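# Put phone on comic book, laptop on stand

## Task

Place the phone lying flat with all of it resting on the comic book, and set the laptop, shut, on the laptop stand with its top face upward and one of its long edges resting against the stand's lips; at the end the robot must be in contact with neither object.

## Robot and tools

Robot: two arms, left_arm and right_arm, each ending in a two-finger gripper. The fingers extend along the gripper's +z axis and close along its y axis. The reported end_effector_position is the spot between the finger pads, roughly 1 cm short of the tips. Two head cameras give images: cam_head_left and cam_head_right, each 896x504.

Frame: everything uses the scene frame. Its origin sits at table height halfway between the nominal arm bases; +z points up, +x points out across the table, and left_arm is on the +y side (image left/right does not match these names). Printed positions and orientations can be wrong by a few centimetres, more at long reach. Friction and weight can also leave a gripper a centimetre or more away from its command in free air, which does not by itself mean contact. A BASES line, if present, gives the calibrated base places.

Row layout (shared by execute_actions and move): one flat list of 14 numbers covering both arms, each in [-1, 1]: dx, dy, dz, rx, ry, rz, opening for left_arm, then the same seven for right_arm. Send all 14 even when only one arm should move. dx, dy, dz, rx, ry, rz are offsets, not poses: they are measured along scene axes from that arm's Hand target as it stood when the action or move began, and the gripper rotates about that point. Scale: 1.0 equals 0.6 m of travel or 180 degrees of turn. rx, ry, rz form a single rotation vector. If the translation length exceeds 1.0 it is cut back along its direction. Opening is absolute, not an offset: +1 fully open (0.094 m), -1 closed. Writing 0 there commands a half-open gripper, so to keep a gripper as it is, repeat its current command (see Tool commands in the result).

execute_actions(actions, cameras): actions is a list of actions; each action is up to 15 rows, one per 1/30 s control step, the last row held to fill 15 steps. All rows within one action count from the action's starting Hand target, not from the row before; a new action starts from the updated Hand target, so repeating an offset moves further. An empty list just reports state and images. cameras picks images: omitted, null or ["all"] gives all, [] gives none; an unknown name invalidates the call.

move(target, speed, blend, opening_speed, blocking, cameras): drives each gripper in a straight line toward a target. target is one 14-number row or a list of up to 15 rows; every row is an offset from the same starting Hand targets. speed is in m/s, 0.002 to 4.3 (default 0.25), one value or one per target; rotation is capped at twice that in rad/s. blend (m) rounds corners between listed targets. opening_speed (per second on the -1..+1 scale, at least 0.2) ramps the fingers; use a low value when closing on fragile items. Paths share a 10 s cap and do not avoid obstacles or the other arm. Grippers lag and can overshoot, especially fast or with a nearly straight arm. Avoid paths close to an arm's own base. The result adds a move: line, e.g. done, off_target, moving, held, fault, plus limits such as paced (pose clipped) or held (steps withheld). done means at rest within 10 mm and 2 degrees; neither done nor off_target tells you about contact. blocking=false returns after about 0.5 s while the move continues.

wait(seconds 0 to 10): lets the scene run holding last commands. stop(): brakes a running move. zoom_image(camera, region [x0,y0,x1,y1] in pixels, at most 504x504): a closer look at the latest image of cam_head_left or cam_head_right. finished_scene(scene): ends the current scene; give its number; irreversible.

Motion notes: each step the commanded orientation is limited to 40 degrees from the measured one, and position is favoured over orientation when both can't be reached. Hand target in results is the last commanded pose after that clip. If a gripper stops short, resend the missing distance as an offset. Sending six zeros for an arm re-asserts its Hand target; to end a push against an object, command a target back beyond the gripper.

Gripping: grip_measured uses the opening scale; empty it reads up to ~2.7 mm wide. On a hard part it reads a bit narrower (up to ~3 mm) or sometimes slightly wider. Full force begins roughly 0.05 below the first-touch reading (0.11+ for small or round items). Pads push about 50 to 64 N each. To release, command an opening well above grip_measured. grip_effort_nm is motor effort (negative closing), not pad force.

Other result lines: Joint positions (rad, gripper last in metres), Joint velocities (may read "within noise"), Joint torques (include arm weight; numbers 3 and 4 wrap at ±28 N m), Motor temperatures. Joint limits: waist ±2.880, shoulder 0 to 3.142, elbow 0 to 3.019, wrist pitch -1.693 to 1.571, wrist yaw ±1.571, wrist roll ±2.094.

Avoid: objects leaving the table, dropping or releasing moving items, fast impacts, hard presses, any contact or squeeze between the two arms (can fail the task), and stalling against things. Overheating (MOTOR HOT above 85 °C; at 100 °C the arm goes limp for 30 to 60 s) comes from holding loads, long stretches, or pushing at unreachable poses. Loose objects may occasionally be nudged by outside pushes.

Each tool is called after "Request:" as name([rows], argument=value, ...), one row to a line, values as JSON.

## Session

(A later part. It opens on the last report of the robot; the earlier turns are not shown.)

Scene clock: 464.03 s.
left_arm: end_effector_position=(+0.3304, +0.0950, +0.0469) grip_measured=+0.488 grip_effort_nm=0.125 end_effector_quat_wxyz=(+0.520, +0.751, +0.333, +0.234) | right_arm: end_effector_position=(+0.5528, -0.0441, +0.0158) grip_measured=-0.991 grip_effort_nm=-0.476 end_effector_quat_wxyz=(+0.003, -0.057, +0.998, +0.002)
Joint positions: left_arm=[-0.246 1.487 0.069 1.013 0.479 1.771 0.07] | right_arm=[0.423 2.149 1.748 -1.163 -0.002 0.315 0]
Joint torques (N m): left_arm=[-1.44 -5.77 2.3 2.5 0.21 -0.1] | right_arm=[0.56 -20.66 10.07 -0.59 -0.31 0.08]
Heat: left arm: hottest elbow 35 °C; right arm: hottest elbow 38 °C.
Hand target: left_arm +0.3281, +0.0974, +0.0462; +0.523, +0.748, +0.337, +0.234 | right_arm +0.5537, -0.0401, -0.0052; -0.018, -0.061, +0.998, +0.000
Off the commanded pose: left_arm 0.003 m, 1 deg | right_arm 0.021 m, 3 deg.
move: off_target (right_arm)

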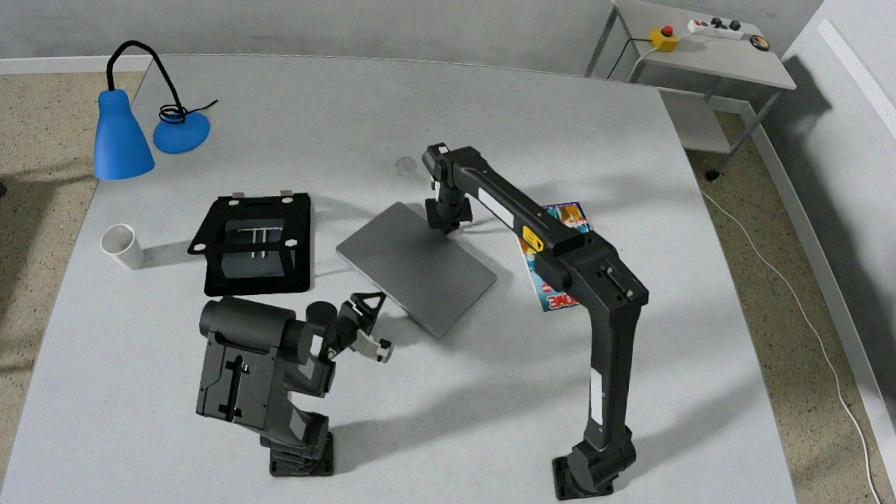

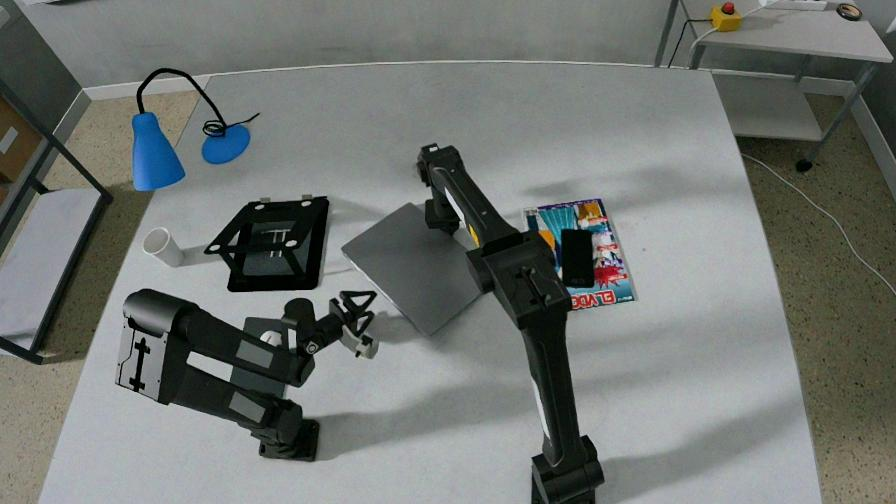

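Request:
move(target=[0.088,-0.077,0,0,0,0,0.49,0,0,0,0,0,0,-1], speed=0.06)

Request:
zoom_image(camera="cam_head_left", region=[320, 220, 450, 350])

Request:
zoom_image(camera="cam_head_right", region=[320, 220, 450, 350])

Scene clock: 468.60 s.
left_arm: end_effector_position=(+0.3716, +0.0602, +0.0438) grip_measured=+0.488 grip_effort_nm=0.134 end_effector_quat_wxyz=(+0.518, +0.749, +0.340, +0.236) | right_arm: end_effector_position=(+0.5528, -0.0441, +0.0158) grip_measured=-0.991 grip_effort_nm=-0.471 end_effector_quat_wxyz=(+0.003, -0.057, +0.998, +0.002)
Joint positions: left_arm=[-0.364 1.585 0.196 1.003 0.356 1.713 0.07] | right_arm=[0.423 2.149 1.748 -1.163 -0.002 0.315 0]
Joint torques (N m): left_arm=[-3.25 -7.24 6.43 1.44 -0.06 -0.14] | right_arm=[0.62 -20.78 10.09 -0.58 -0.31 0.09]
Heat: left arm: hottest elbow 34 °C; right arm: hottest elbow 39 °C.
Hand target: left_arm +0.3809, +0.0512, +0.0463; +0.523, +0.748, +0.337, +0.234 | right_arm +0.5537, -0.0401, -0.0052; -0.018, -0.061, +0.998, +0.000
Off the commanded pose: left_arm 0.013 m, 1 deg | right_arm 0.021 m, 3 deg.
move: off_target (left_arm, right_arm)

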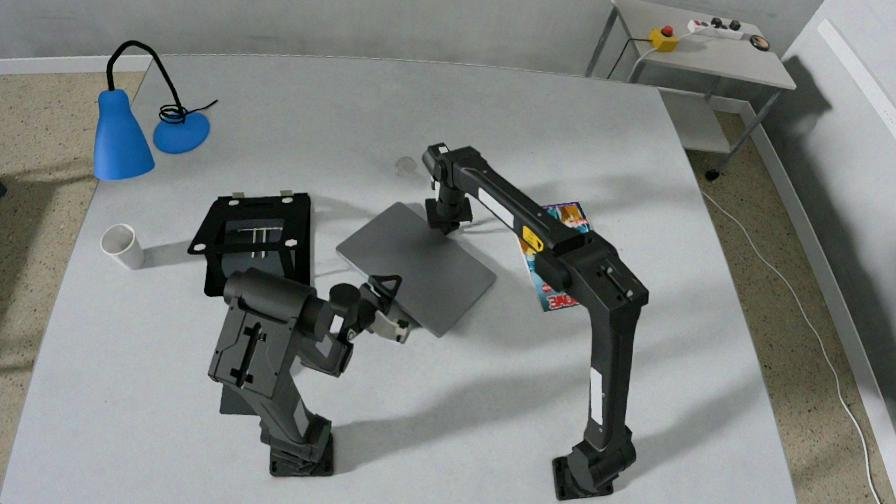

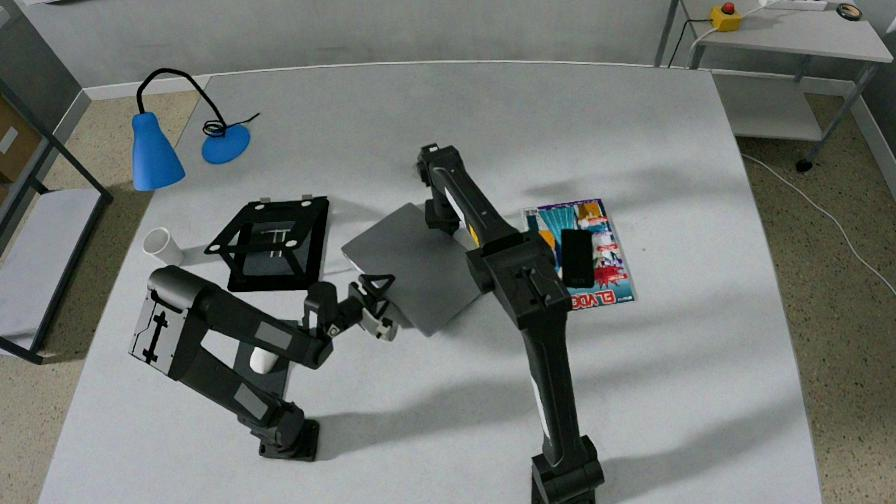

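Scaled by 3.877.

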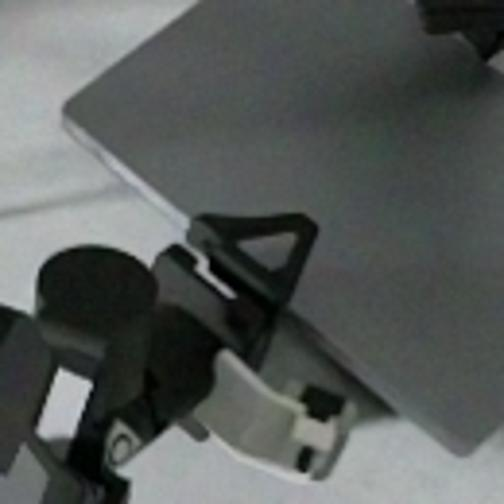

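Scaled by 3.877.

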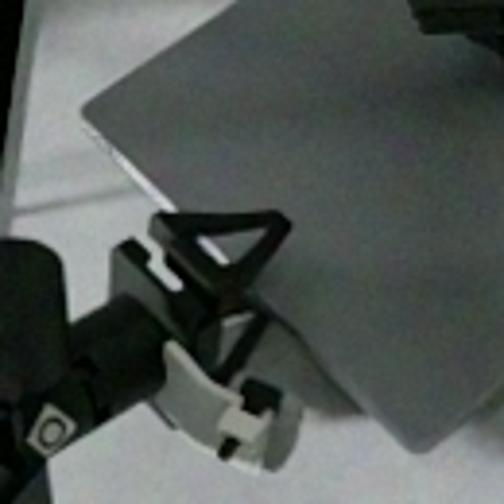

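Request:
move(target=[0,0,0,0,0,0,-0.2,0,0,0,0,0,0,-1], opening_speed=0.25)

Request:
zoom_image(camera="cam_head_left", region=[320, 200, 510, 350])

Request:
zoom_image(camera="cam_head_right", region=[320, 200, 510, 350])

Scene clock: 475.33 s.
left_arm: end_effector_position=(+0.3715, +0.0601, +0.0438) grip_measured=-0.197 grip_effort_nm=-0.085 end_effector_quat_wxyz=(+0.518, +0.749, +0.340, +0.236) | right_arm: end_effector_position=(+0.5528, -0.0441, +0.0158) grip_measured=-0.991 grip_effort_nm=-0.471 end_effector_quat_wxyz=(+0.003, -0.057, +0.998, +0.002)
Joint positions: left_arm=[-0.364 1.585 0.196 1.003 0.356 1.712 0.038] | right_arm=[0.423 2.149 1.748 -1.163 -0.002 0.315 0]
Joint torques (N m): left_arm=[-2.37 -7.36 6.82 1.55 -0.04 -0.13] | right_arm=[0.56 -20.78 10.13 -0.59 -0.31 0.1]
Heat: left arm: hottest elbow 34 °C; right arm: hottest elbow 39 °C.
Hand target: left_arm +0.3808, +0.0511, +0.0463; +0.523, +0.748, +0.337, +0.234 | right_arm +0.5537, -0.0401, -0.0052; -0.018, -0.061, +0.998, +0.000
Off the commanded pose: left_arm 0.013 m, 1 deg | right_arm 0.021 m, 3 deg.
move: off_target (left_arm, right_arm)

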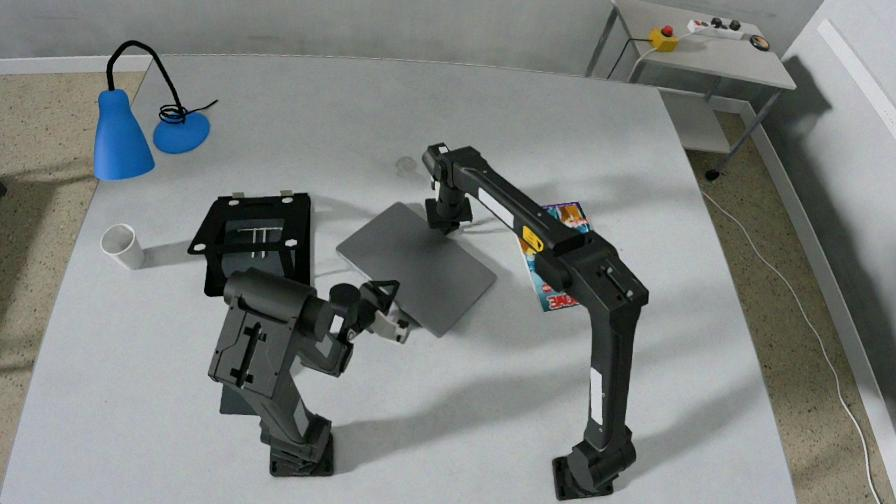

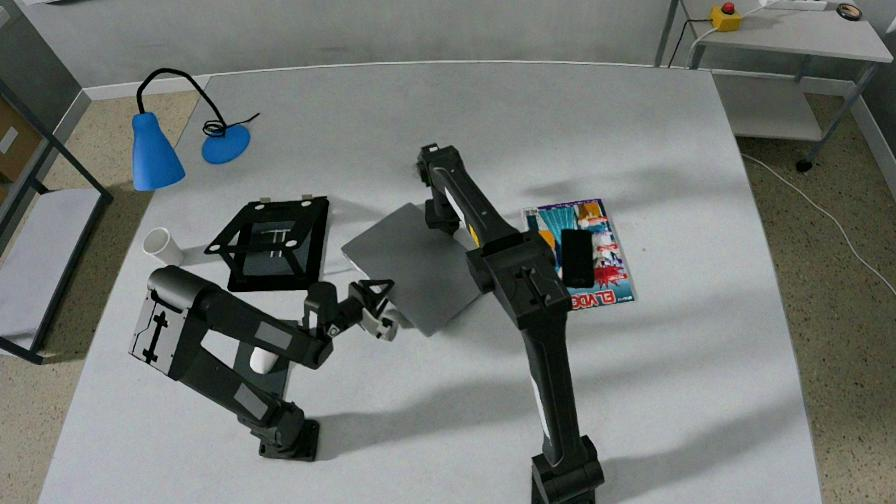

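Scaled by 2.653.

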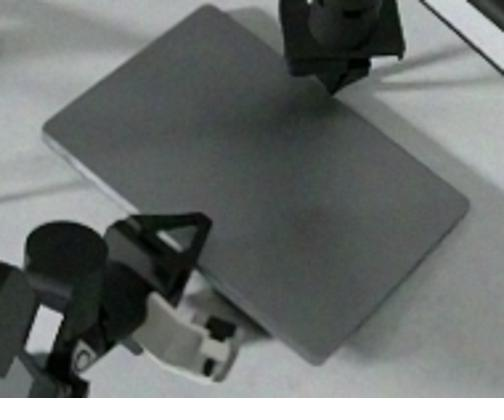

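Scaled by 2.653.

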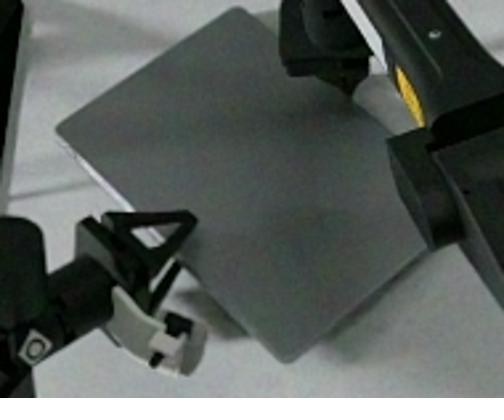

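Request:
move(target=[0,0,0,0,0,0,-1,0,0,0,0,0,0,-1], opening_speed=0.25)

Request:
zoom_image(camera="cam_head_left", region=[320, 200, 510, 350])

Request:
zoom_image(camera="cam_head_right", region=[320, 200, 510, 350])

Scene clock: 480.43 s.
left_arm: end_effector_position=(+0.3710, +0.0608, +0.0408) grip_measured=-0.578 grip_effort_nm=-1.004 end_effector_quat_wxyz=(+0.514, +0.750, +0.343, +0.234) | right_arm: end_effector_position=(+0.5528, -0.0441, +0.0158) grip_measured=-0.991 grip_effort_nm=-0.476 end_effector_quat_wxyz=(+0.003, -0.057, +0.998, +0.002)
Joint positions: left_arm=[-0.364 1.59 0.196 0.998 0.353 1.712 0.02] | right_arm=[0.423 2.149 1.748 -1.163 -0.002 0.314 0]
Joint torques (N m): left_arm=[-2.9 -7.77 6.46 1.59 0.12 -0.06] | right_arm=[0.5 -20.89 10.1 -0.59 -0.3 0.09]
Heat: left arm: hottest elbow 34 °C; right arm: hottest elbow 40 °C.
Hand target: left_arm +0.3809, +0.0511, +0.0464; +0.523, +0.748, +0.337, +0.234 | right_arm +0.5537, -0.0401, -0.0052; -0.018, -0.061, +0.998, +0.000
Off the commanded pose: left_arm 0.015 m, 1 deg | right_arm 0.021 m, 3 deg.
move: off_target (left_arm, right_arm)

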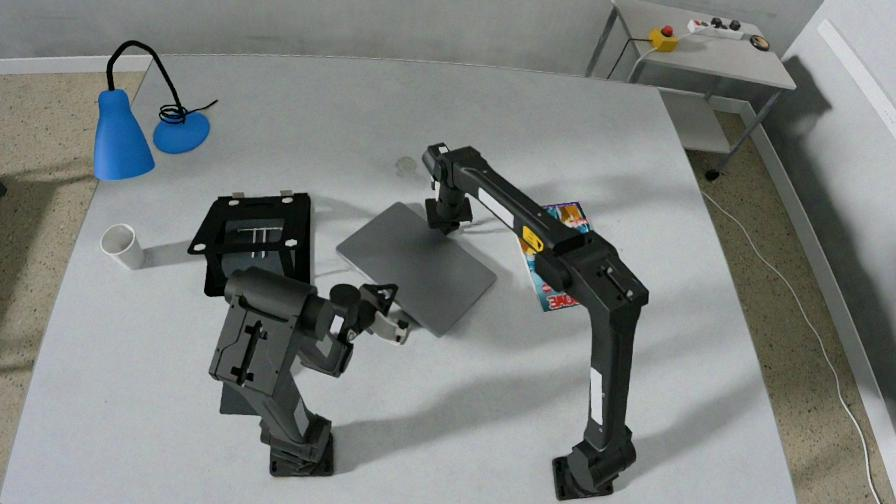

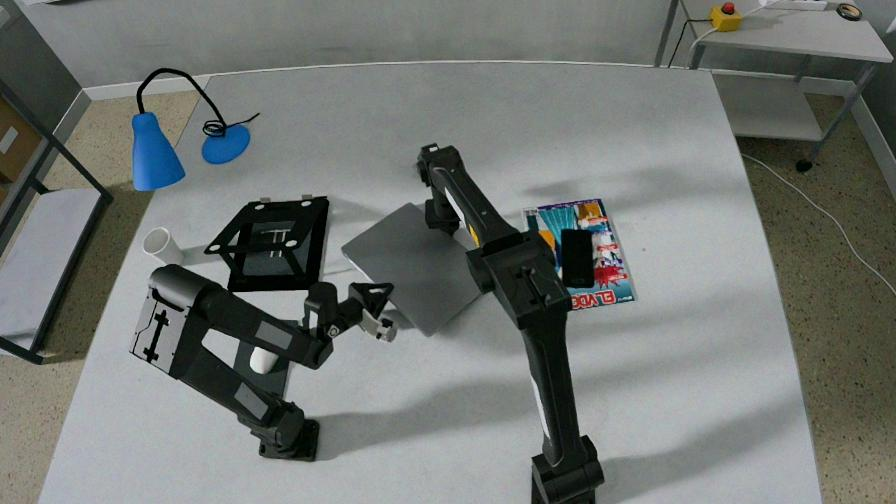

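Scaled by 2.653.

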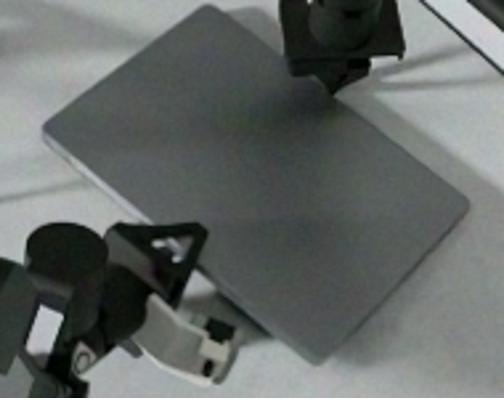

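Scaled by 2.653.

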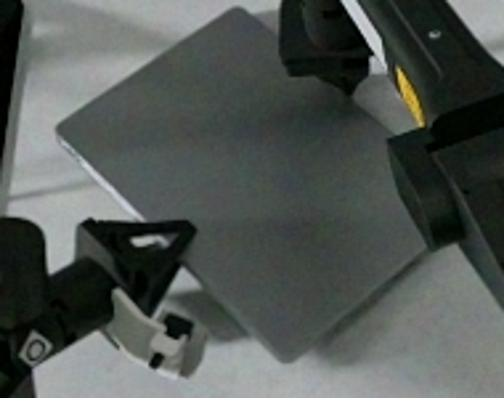

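Request:
move([
  [0,0,0,0,0,0,-1,0.05,-0.05,0.05,0,0,0,-1],
  [0,0,0,0,0,0,-1,0.0,-0.15,0.4,0,0,0,-1],
  [0,0,0,0,0,0,-1,-0.35,-0.5,0.4,0,0,0,-1],
], speed=0.2, blend=0.03, cameras=[])

Request:
move([
  [0.03,-0.025,0.17,0.0547,0.0629,0,-1,0,0,0,0,0,0,-1],
  [0.075,-0.065,0.235,0.1093,0.1258,0,-1,0,0,0,0,0,0,-1],
], speed=0.07, blend=0.02)

Request:
zoom_image(camera="cam_head_left", region=[320, 150, 520, 350])

Request:
zoom_image(camera="cam_head_right", region=[320, 150, 520, 350])

Scene clock: 495.03 s.
left_arm: end_effector_position=(+0.3710, +0.0608, +0.0408) grip_measured=-0.578 grip_effort_nm=-1.013 end_effector_quat_wxyz=(+0.514, +0.750, +0.343, +0.234) | right_arm: end_effector_position=(+0.3462, -0.3372, +0.2360) grip_measured=-0.991 grip_effort_nm=-0.476 end_effector_quat_wxyz=(-0.023, -0.062, +0.998, -0.001)
Joint positions: left_arm=[-0.364 1.59 0.196 0.998 0.353 1.712 0.02] | right_arm=[-0.075 1.353 1.266 -1.528 0.007 -0.193 0]
Joint torques (N m): left_arm=[-2.9 -8.35 6.43 1.55 0.09 -0.12] | right_arm=[-0.21 -13.51 7.28 0.44 -0.02 0.04]
Heat: left arm: hottest elbow 33 °C; right arm: hottest elbow 41 °C.
Hand target: left_arm +0.3809, +0.0511, +0.0464; +0.523, +0.748, +0.337, +0.234 | right_arm +0.3437, -0.3401, +0.2348; -0.018, -0.061, +0.998, +0.000
Off the commanded pose: left_arm 0.015 m, 1 deg | right_arm 0.004 m, 1 deg.
move: off_target (left_arm); blend cut to 0.026 m at target 1

Scene clock: 499.37 s.
left_arm: end_effector_position=(+0.3992, +0.0311, +0.1464) grip_measured=-0.585 grip_effort_nm=-1.009 end_effector_quat_wxyz=(+0.284, +0.865, +0.397, +0.117) | right_arm: end_effector_position=(+0.3462, -0.3372, +0.2360) grip_measured=-0.991 grip_effort_nm=-0.481 end_effector_quat_wxyz=(-0.023, -0.062, +0.998, -0.001)
Joint positions: left_arm=[-0.479 1.175 0.745 -0.536 0.173 1.775 0.019] | right_arm=[-0.075 1.353 1.266 -1.528 0.007 -0.193 0]
Joint torques (N m): left_arm=[-2.37 -8.41 18.95 0.53 0.11 -0.1] | right_arm=[-0.21 -13.45 7.27 0.43 -0.03 0.09]
Heat: left arm: hottest elbow 34 °C; right arm: hottest elbow 40 °C.
Hand target: left_arm +0.4259, +0.0122, +0.1873; +0.312, +0.856, +0.388, +0.137 | right_arm +0.3437, -0.3401, +0.2348; -0.018, -0.061, +0.998, +0.000
Off the commanded pose: left_arm 0.052 m, 4 deg | right_arm 0.004 m, 1 deg.
move: off_target (left_arm)

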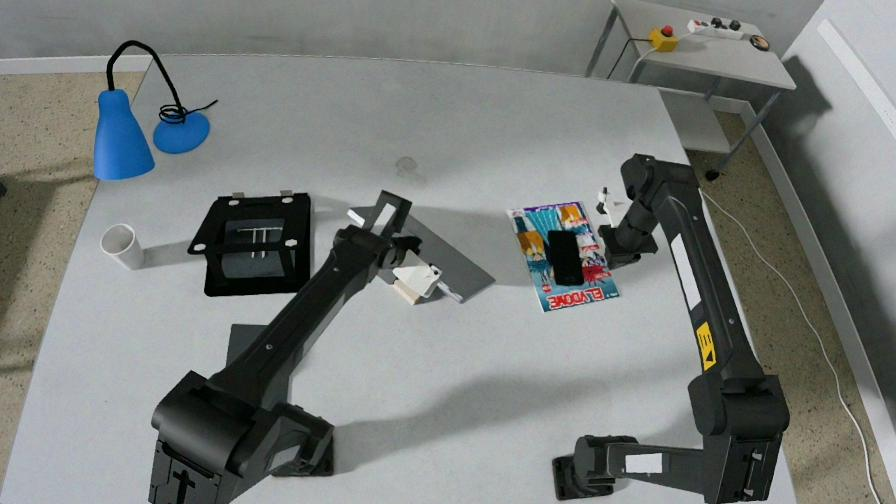

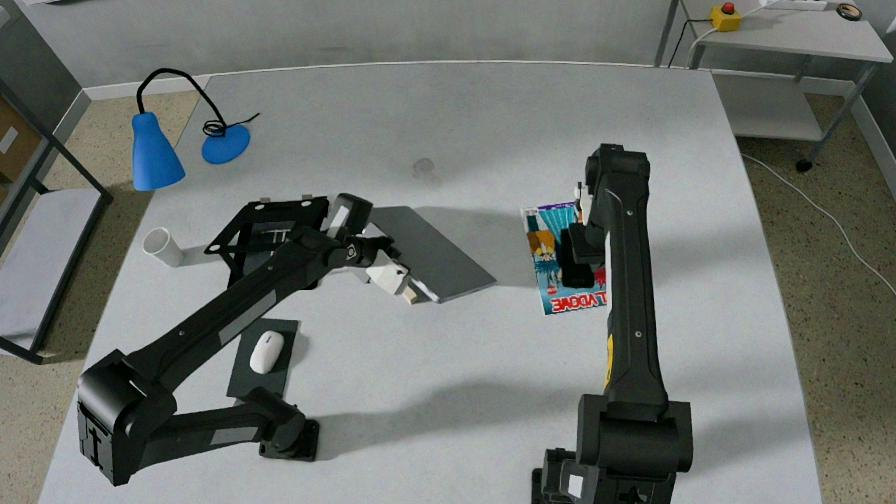

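Scaled by 2.520.

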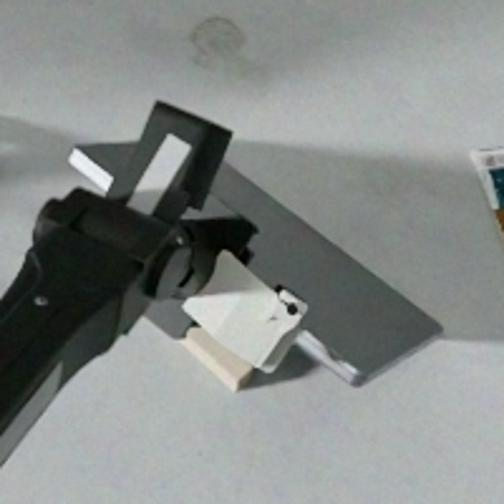

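Scaled by 2.520.

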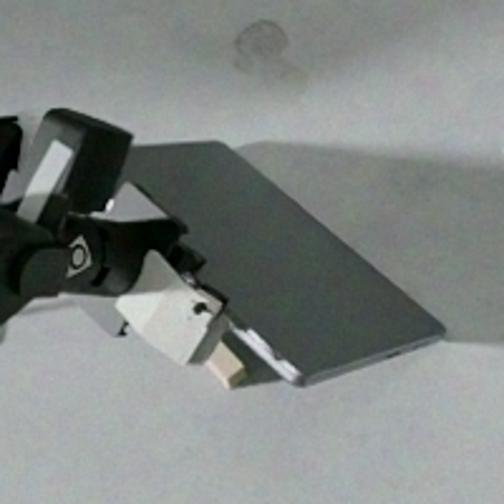

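Request:
move([
  [0.06,-0.05,0.1,0.0547,0.0629,0,-1,0,0,0,0,0,0,-1],
  [0.122,-0.104,0.17,0.1093,0.1258,0,-1,0,0,0,0,0,0,-1],
], speed=0.08, blend=0.02)

Request:
zoom_image(camera="cam_head_left", region=[320, 150, 520, 350])

Request:
zoom_image(camera="cam_head_right", region=[320, 150, 520, 350])

Scene clock: 507.23 s.
left_arm: end_effector_position=(+0.4765, -0.0300, +0.2098) grip_measured=-0.620 grip_effort_nm=-1.004 end_effector_quat_wxyz=(+0.016, +0.911, +0.411, -0.013) | right_arm: end_effector_position=(+0.3462, -0.3372, +0.2360) grip_measured=-0.991 grip_effort_nm=-0.476 end_effector_quat_wxyz=(-0.023, -0.062, +0.998, -0.001)
Joint positions: left_arm=[-0.564 1.705 1.597 -1.451 0.039 1.758 0.018] | right_arm=[-0.075 1.353 1.266 -1.528 0.007 -0.193 0]
Joint torques (N m): left_arm=[-1.67 -22.01 22.42 -0.53 0.15 -0.22] | right_arm=[-0.15 -13.39 7.27 0.44 -0.03 0.09]
Heat: left arm: hottest elbow 36 °C; right arm: hottest elbow 40 °C.
Hand target: left_arm +0.4991, -0.0503, +0.2892; +0.080, +0.907, +0.412, +0.031 | right_arm +0.3437, -0.3401, +0.2348; -0.018, -0.061, +0.998, +0.000
Off the commanded pose: left_arm 0.085 m, 9 deg | right_arm 0.004 m, 1 deg.
move: off_target (left_arm)

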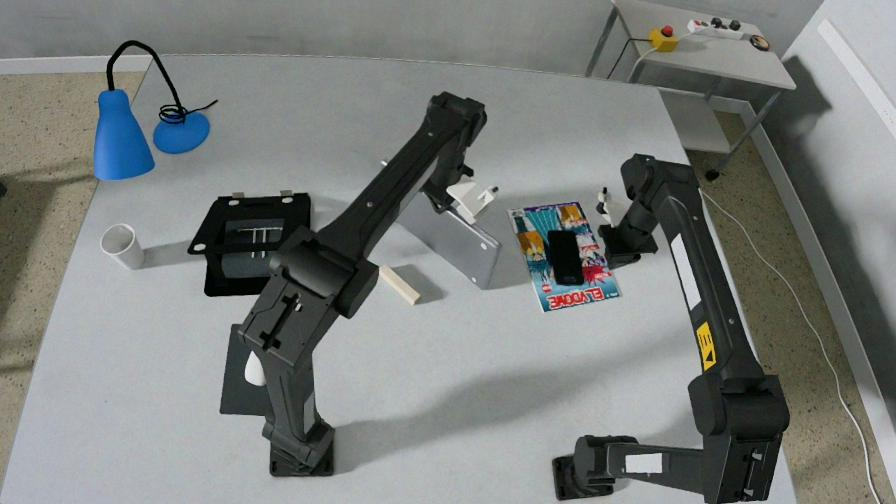

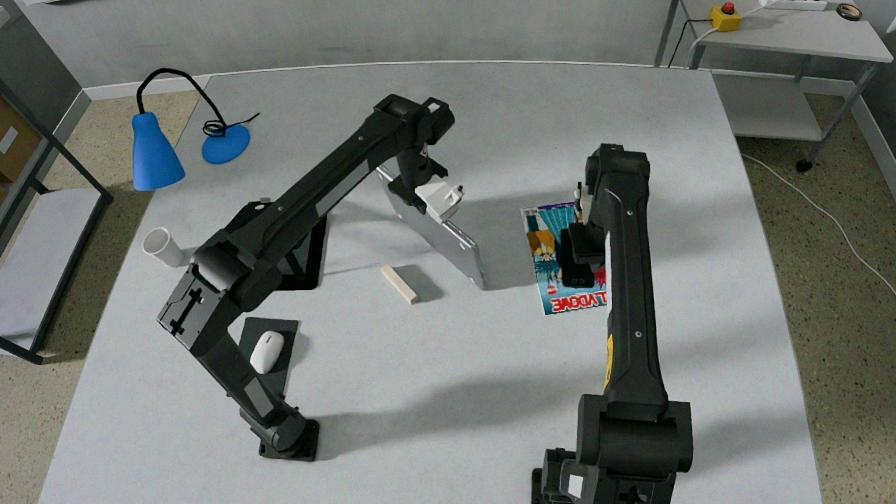

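Scaled by 2.520.

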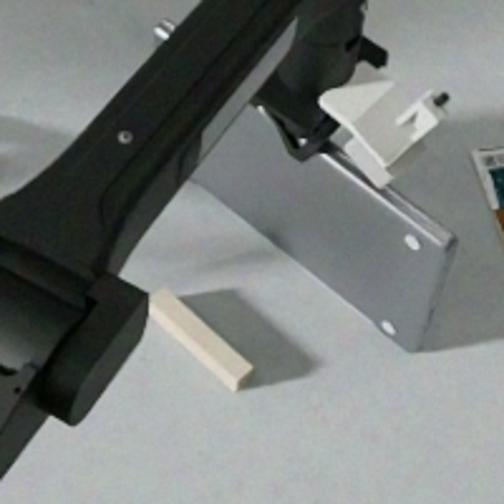

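Scaled by 2.520.

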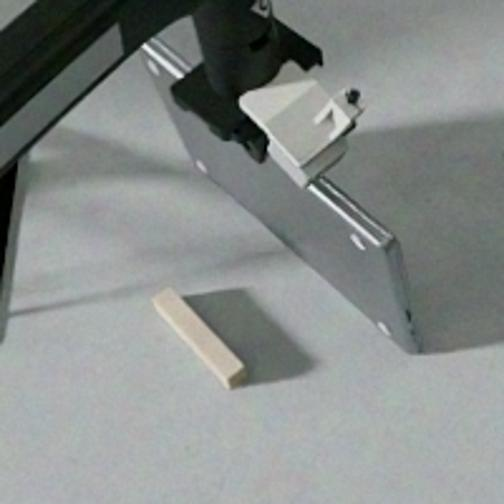

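Request:
move(target=[0,0,0.2,0,0,0,-1,0,0,0,0,0,0,-1], speed=0.1)

Request:
zoom_image(camera="cam_head_left", region=[320, 100, 560, 320])

Request:
zoom_image(camera="cam_head_right", region=[320, 100, 560, 320])

Scene clock: 532.67 s.
left_arm: end_effector_position=(+0.4851, -0.0353, +0.2991) grip_measured=-0.636 grip_effort_nm=-1.009 end_effector_quat_wxyz=(+0.024, +0.908, +0.417, -0.008) | right_arm: end_effector_position=(+0.3462, -0.3372, +0.2360) grip_measured=-0.991 grip_effort_nm=-0.476 end_effector_quat_wxyz=(-0.023, -0.062, +0.998, -0.001)
Joint positions: left_arm=[-0.564 1.724 1.856 -1.673 0.04 1.745 0.017] | right_arm=[-0.075 1.353 1.266 -1.528 0.007 -0.193 0]
Joint torques (N m): left_arm=[-2.37 -24.47 25.1 -0.13 0.1 -0.1] | right_arm=[-0.15 -13.39 7.27 0.46 -0.03 0.09]
Motor temperatures (°C): left_arm=[23 29 43 24 26 24 29] | right_arm=[27 37 39 25 24 23 26]
Heat: left arm: hottest elbow 43 °C; right arm: hottest elbow 39 °C.
Hand target: left_arm +0.4991, -0.0503, +0.4092; +0.080, +0.907, +0.412, +0.031 | right_arm +0.3437, -0.3401, +0.2348; -0.018, -0.061, +0.998, +0.000
Off the commanded pose: left_arm 0.112 m, 8 deg | right_arm 0.004 m, 1 deg.
joint sent to its limit (left arm) — joint 4 (wrist pitch), lower limit. The joint targets are off in position and orientation.
move: off_target (left_arm)

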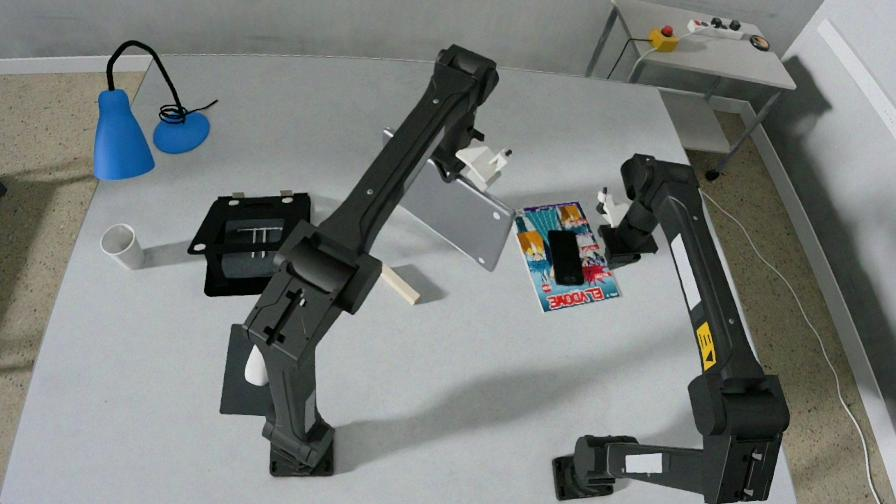

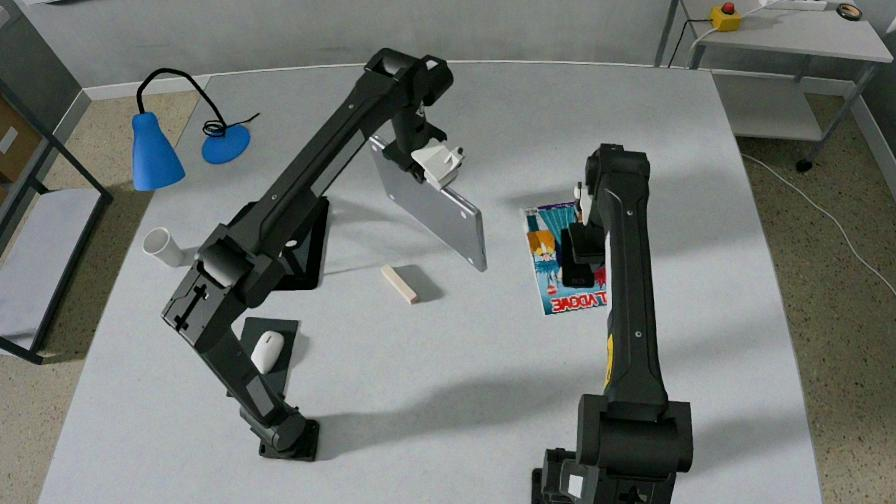

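Scaled by 2.100.

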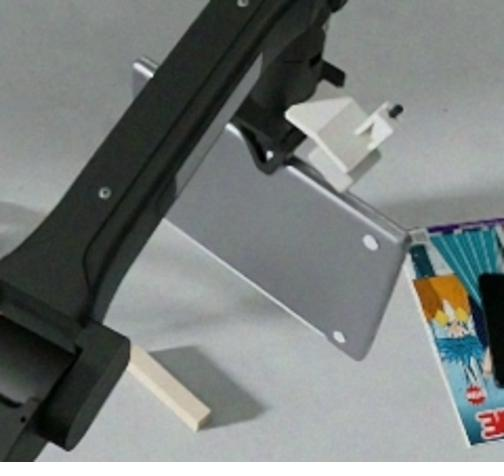

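Scaled by 2.100.

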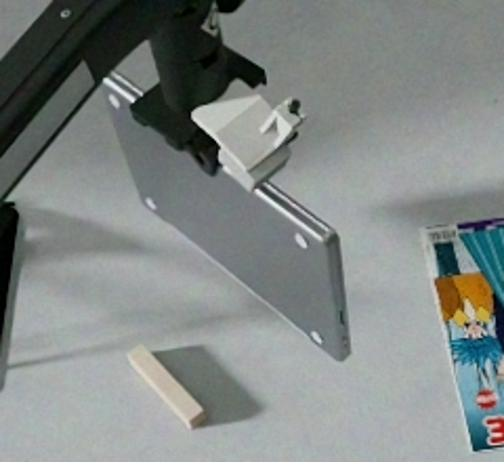

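Request:
move(target=[-0.06,0.15,0.1,-0.010,-0.033,0.081,-1,0,0,0,0,0,0,-1], speed=0.15)

Scene clock: 547.73 s.
left_arm: end_effector_position=(+0.4776, +0.0281, +0.3824) grip_measured=-0.637 grip_effort_nm=-1.009 end_effector_quat_wxyz=(+0.078, +0.851, +0.515, +0.059) | right_arm: end_effector_position=(+0.3462, -0.3372, +0.2360) grip_measured=-0.991 grip_effort_nm=-0.481 end_effector_quat_wxyz=(-0.023, -0.062, +0.998, -0.001)
Joint positions: left_arm=[-0.48 1.554 1.856 -1.678 -0.014 1.603 0.017] | right_arm=[-0.075 1.353 1.266 -1.528 0.007 -0.193 0]
Joint torques (N m): left_arm=[-0.97 -24.12 17.59 0.39 0 -0.06] | right_arm=[-0.09 -13.33 7.27 0.43 -0.04 0.08]
Motor temperatures (°C): left_arm=[23 31 48 24 26 24 29] | right_arm=[27 37 38 25 24 23 26]
Heat: left arm: hottest elbow 48 °C; right arm: hottest elbow 38 °C.
Hand target: left_arm +0.4631, +0.0398, +0.4692; +0.111, +0.843, +0.520, +0.081 | right_arm +0.3437, -0.3401, +0.2348; -0.018, -0.061, +0.998, +0.000
Off the commanded pose: left_arm 0.089 m, 5 deg | right_arm 0.004 m, 1 deg.
joint sent to its limit (left arm) — joint 4 (wrist pitch), lower limit. The joint targets are off in position and orientation.
move: off_target (left_arm)

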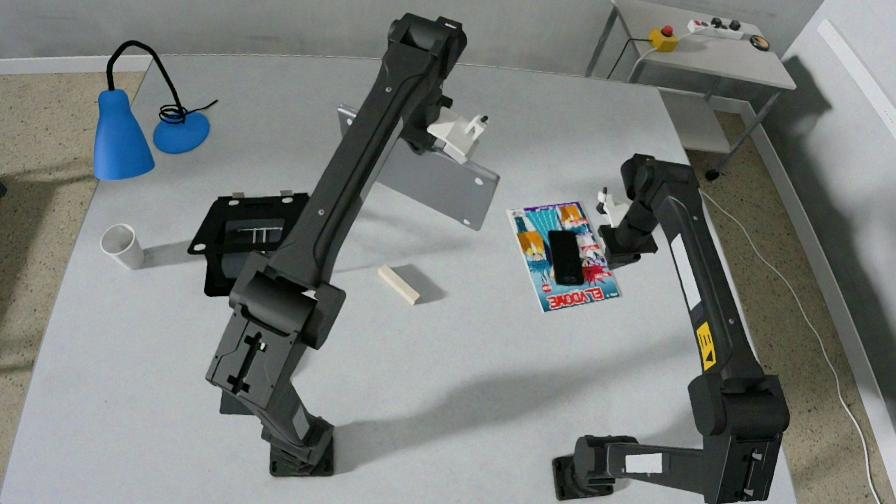

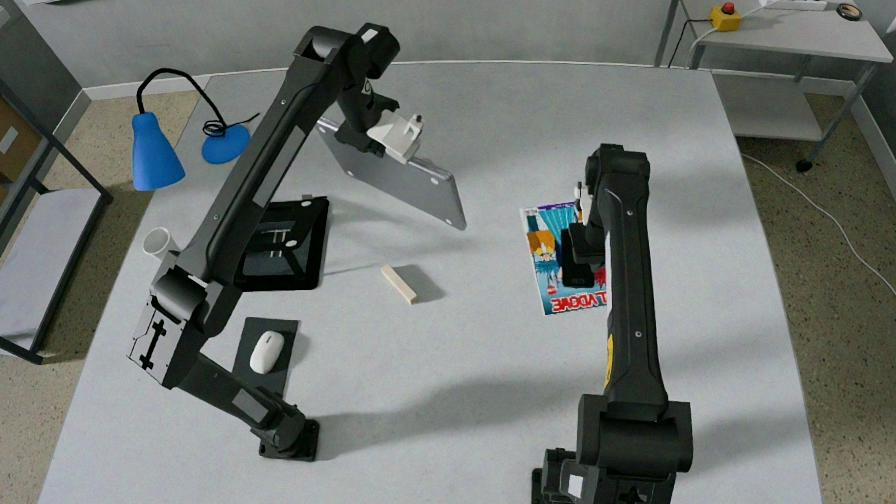

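Request:
move(target=[-0.02,0.68,0.02,-0.021,-0.066,0.1625,-1,0,0,0,0,0,0,-1], speed=0.2)

Request:
zoom_image(camera="cam_head_left", region=[140, 60, 420, 320])

Request:
zoom_image(camera="cam_head_right", region=[140, 60, 420, 320])

Scene clock: 553.63 s.
left_arm: end_effector_position=(+0.4424, +0.4449, +0.3776) grip_measured=-0.637 grip_effort_nm=-1.009 end_effector_quat_wxyz=(+0.123, +0.669, +0.731, +0.056) | right_arm: end_effector_position=(+0.3462, -0.3372, +0.2360) grip_measured=-0.991 grip_effort_nm=-0.476 end_effector_quat_wxyz=(-0.023, -0.062, +0.998, -0.001)
Joint positions: left_arm=[0.504 1.453 1.722 -1.656 0.203 1.996 0.017] | right_arm=[-0.075 1.353 1.266 -1.528 0.007 -0.194 0]
Joint torques (N m): left_arm=[-1.26 -20.95 22.89 1.72 0.8 0.09] | right_arm=[-0.15 -13.45 7.27 0.43 -0.03 0.09]
Heat: left arm: hottest elbow 48 °C; right arm: hottest elbow 38 °C.
Hand target: left_arm +0.4513, +0.4478, +0.4812; +0.167, +0.668, +0.703, +0.175 | right_arm +0.3437, -0.3401, +0.2348; -0.018, -0.061, +0.998, +0.000
Off the commanded pose: left_arm 0.104 m, 15 deg | right_arm 0.004 m, 1 deg.
move: off_target (left_arm)

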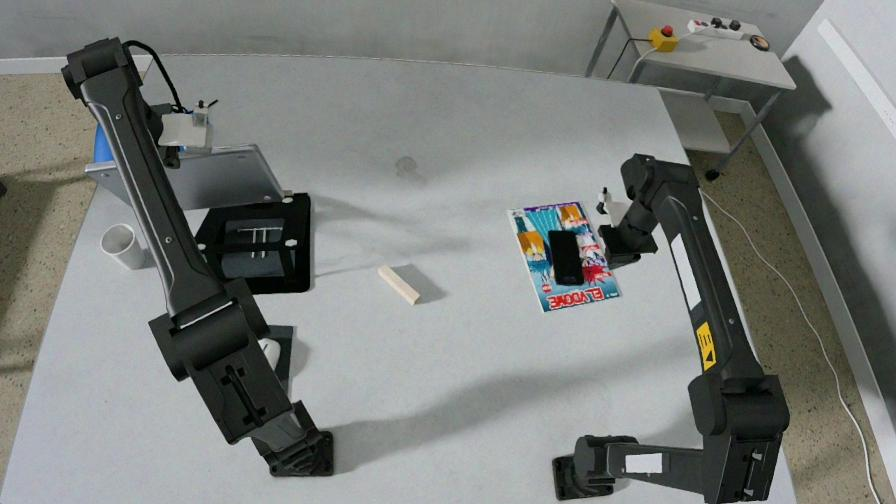

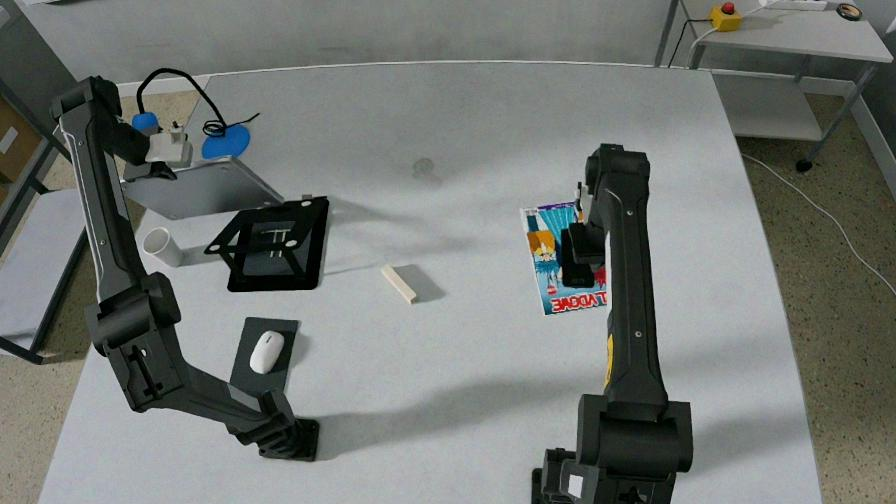

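Scaled by 1.800.

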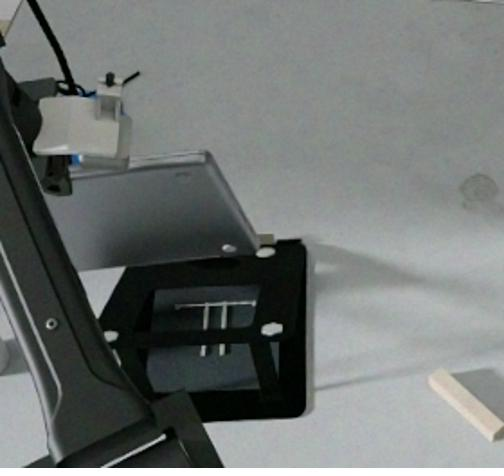

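Scaled by 1.800.

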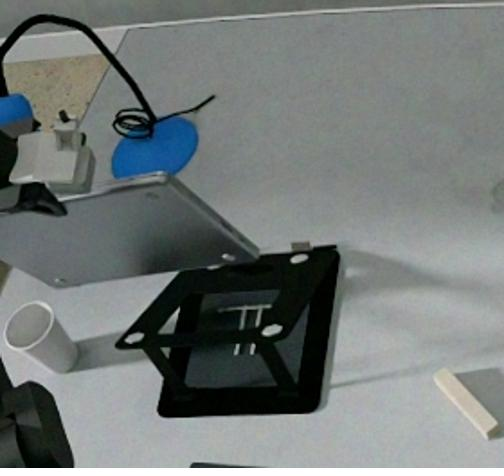

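Request:
move(target=[0.033,0.0,-0.13,0.033,-0.0556,0,-1,0,0,0,0,0,0,-1], speed=0.1)

Request:
zoom_image(camera="cam_head_left", region=[140, 60, 420, 320])

Request:
zoom_image(camera="cam_head_right", region=[140, 60, 420, 320])

Scene clock: 569.27 s.
left_arm: end_effector_position=(+0.4614, +0.4542, +0.3105) grip_measured=-0.637 grip_effort_nm=-1.009 end_effector_quat_wxyz=(+0.153, +0.666, +0.712, +0.160) | right_arm: end_effector_position=(+0.3462, -0.3372, +0.2360) grip_measured=-0.991 grip_effort_nm=-0.476 end_effector_quat_wxyz=(-0.023, -0.062, +0.998, -0.001)
Joint positions: left_arm=[0.499 1.342 1.392 -1.218 0.197 1.992 0.017] | right_arm=[-0.075 1.353 1.266 -1.528 0.007 -0.194 0]
Joint torques (N m): left_arm=[-3.08 -21.66 16.49 3.32 0.62 -0.08] | right_arm=[-0.15 -13.33 7.28 0.43 -0.03 0.09]
Heat: left arm: hottest elbow 52 °C; right arm: hottest elbow 38 °C.
Hand target: left_arm +0.4710, +0.4477, +0.4031; +0.193, +0.658, +0.676, +0.269 | right_arm +0.3437, -0.3401, +0.2348; -0.018, -0.061, +0.998, +0.000
Off the commanded pose: left_arm 0.093 m, 14 deg | right_arm 0.004 m, 1 deg.
move: off_target (left_arm)

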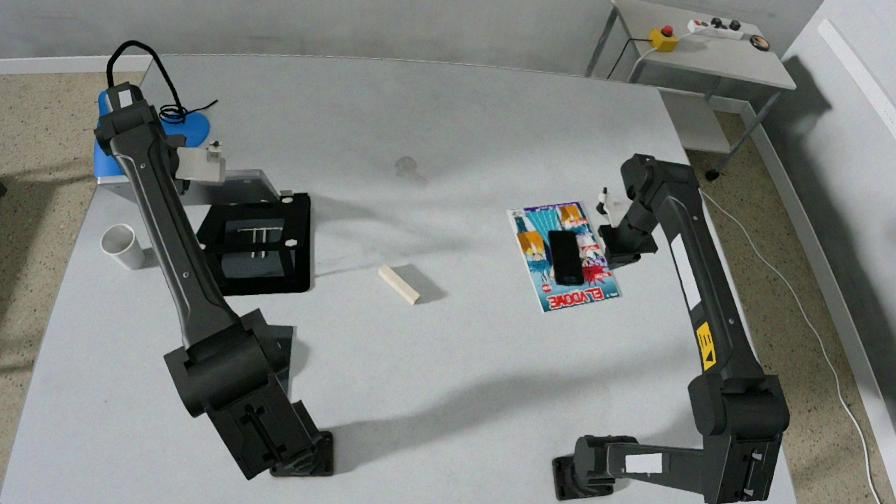

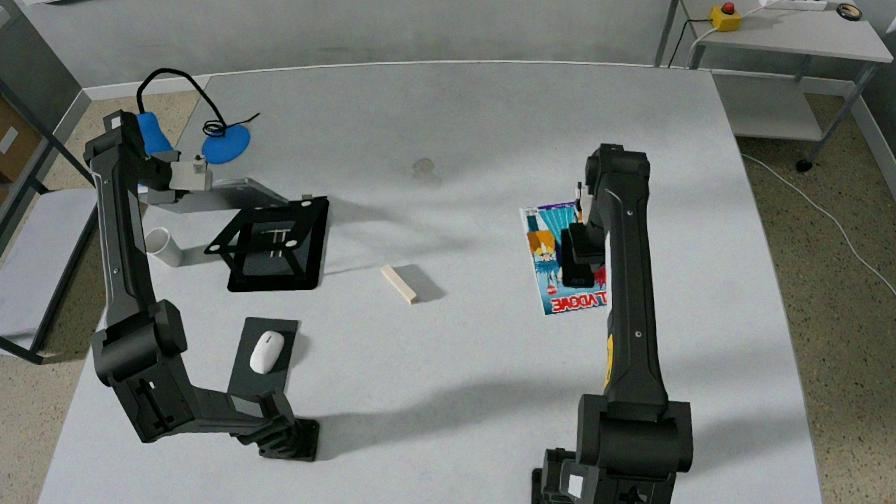

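Scaled by 1.800.

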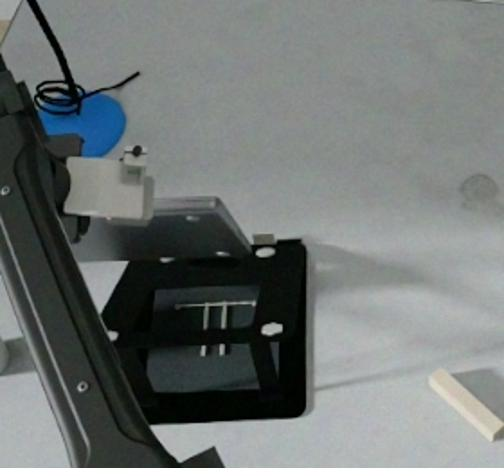

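Scaled by 1.800.

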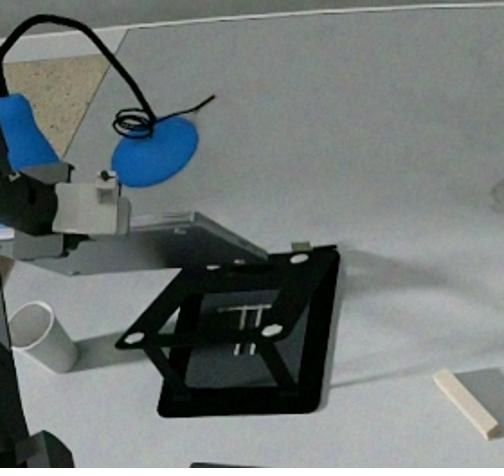

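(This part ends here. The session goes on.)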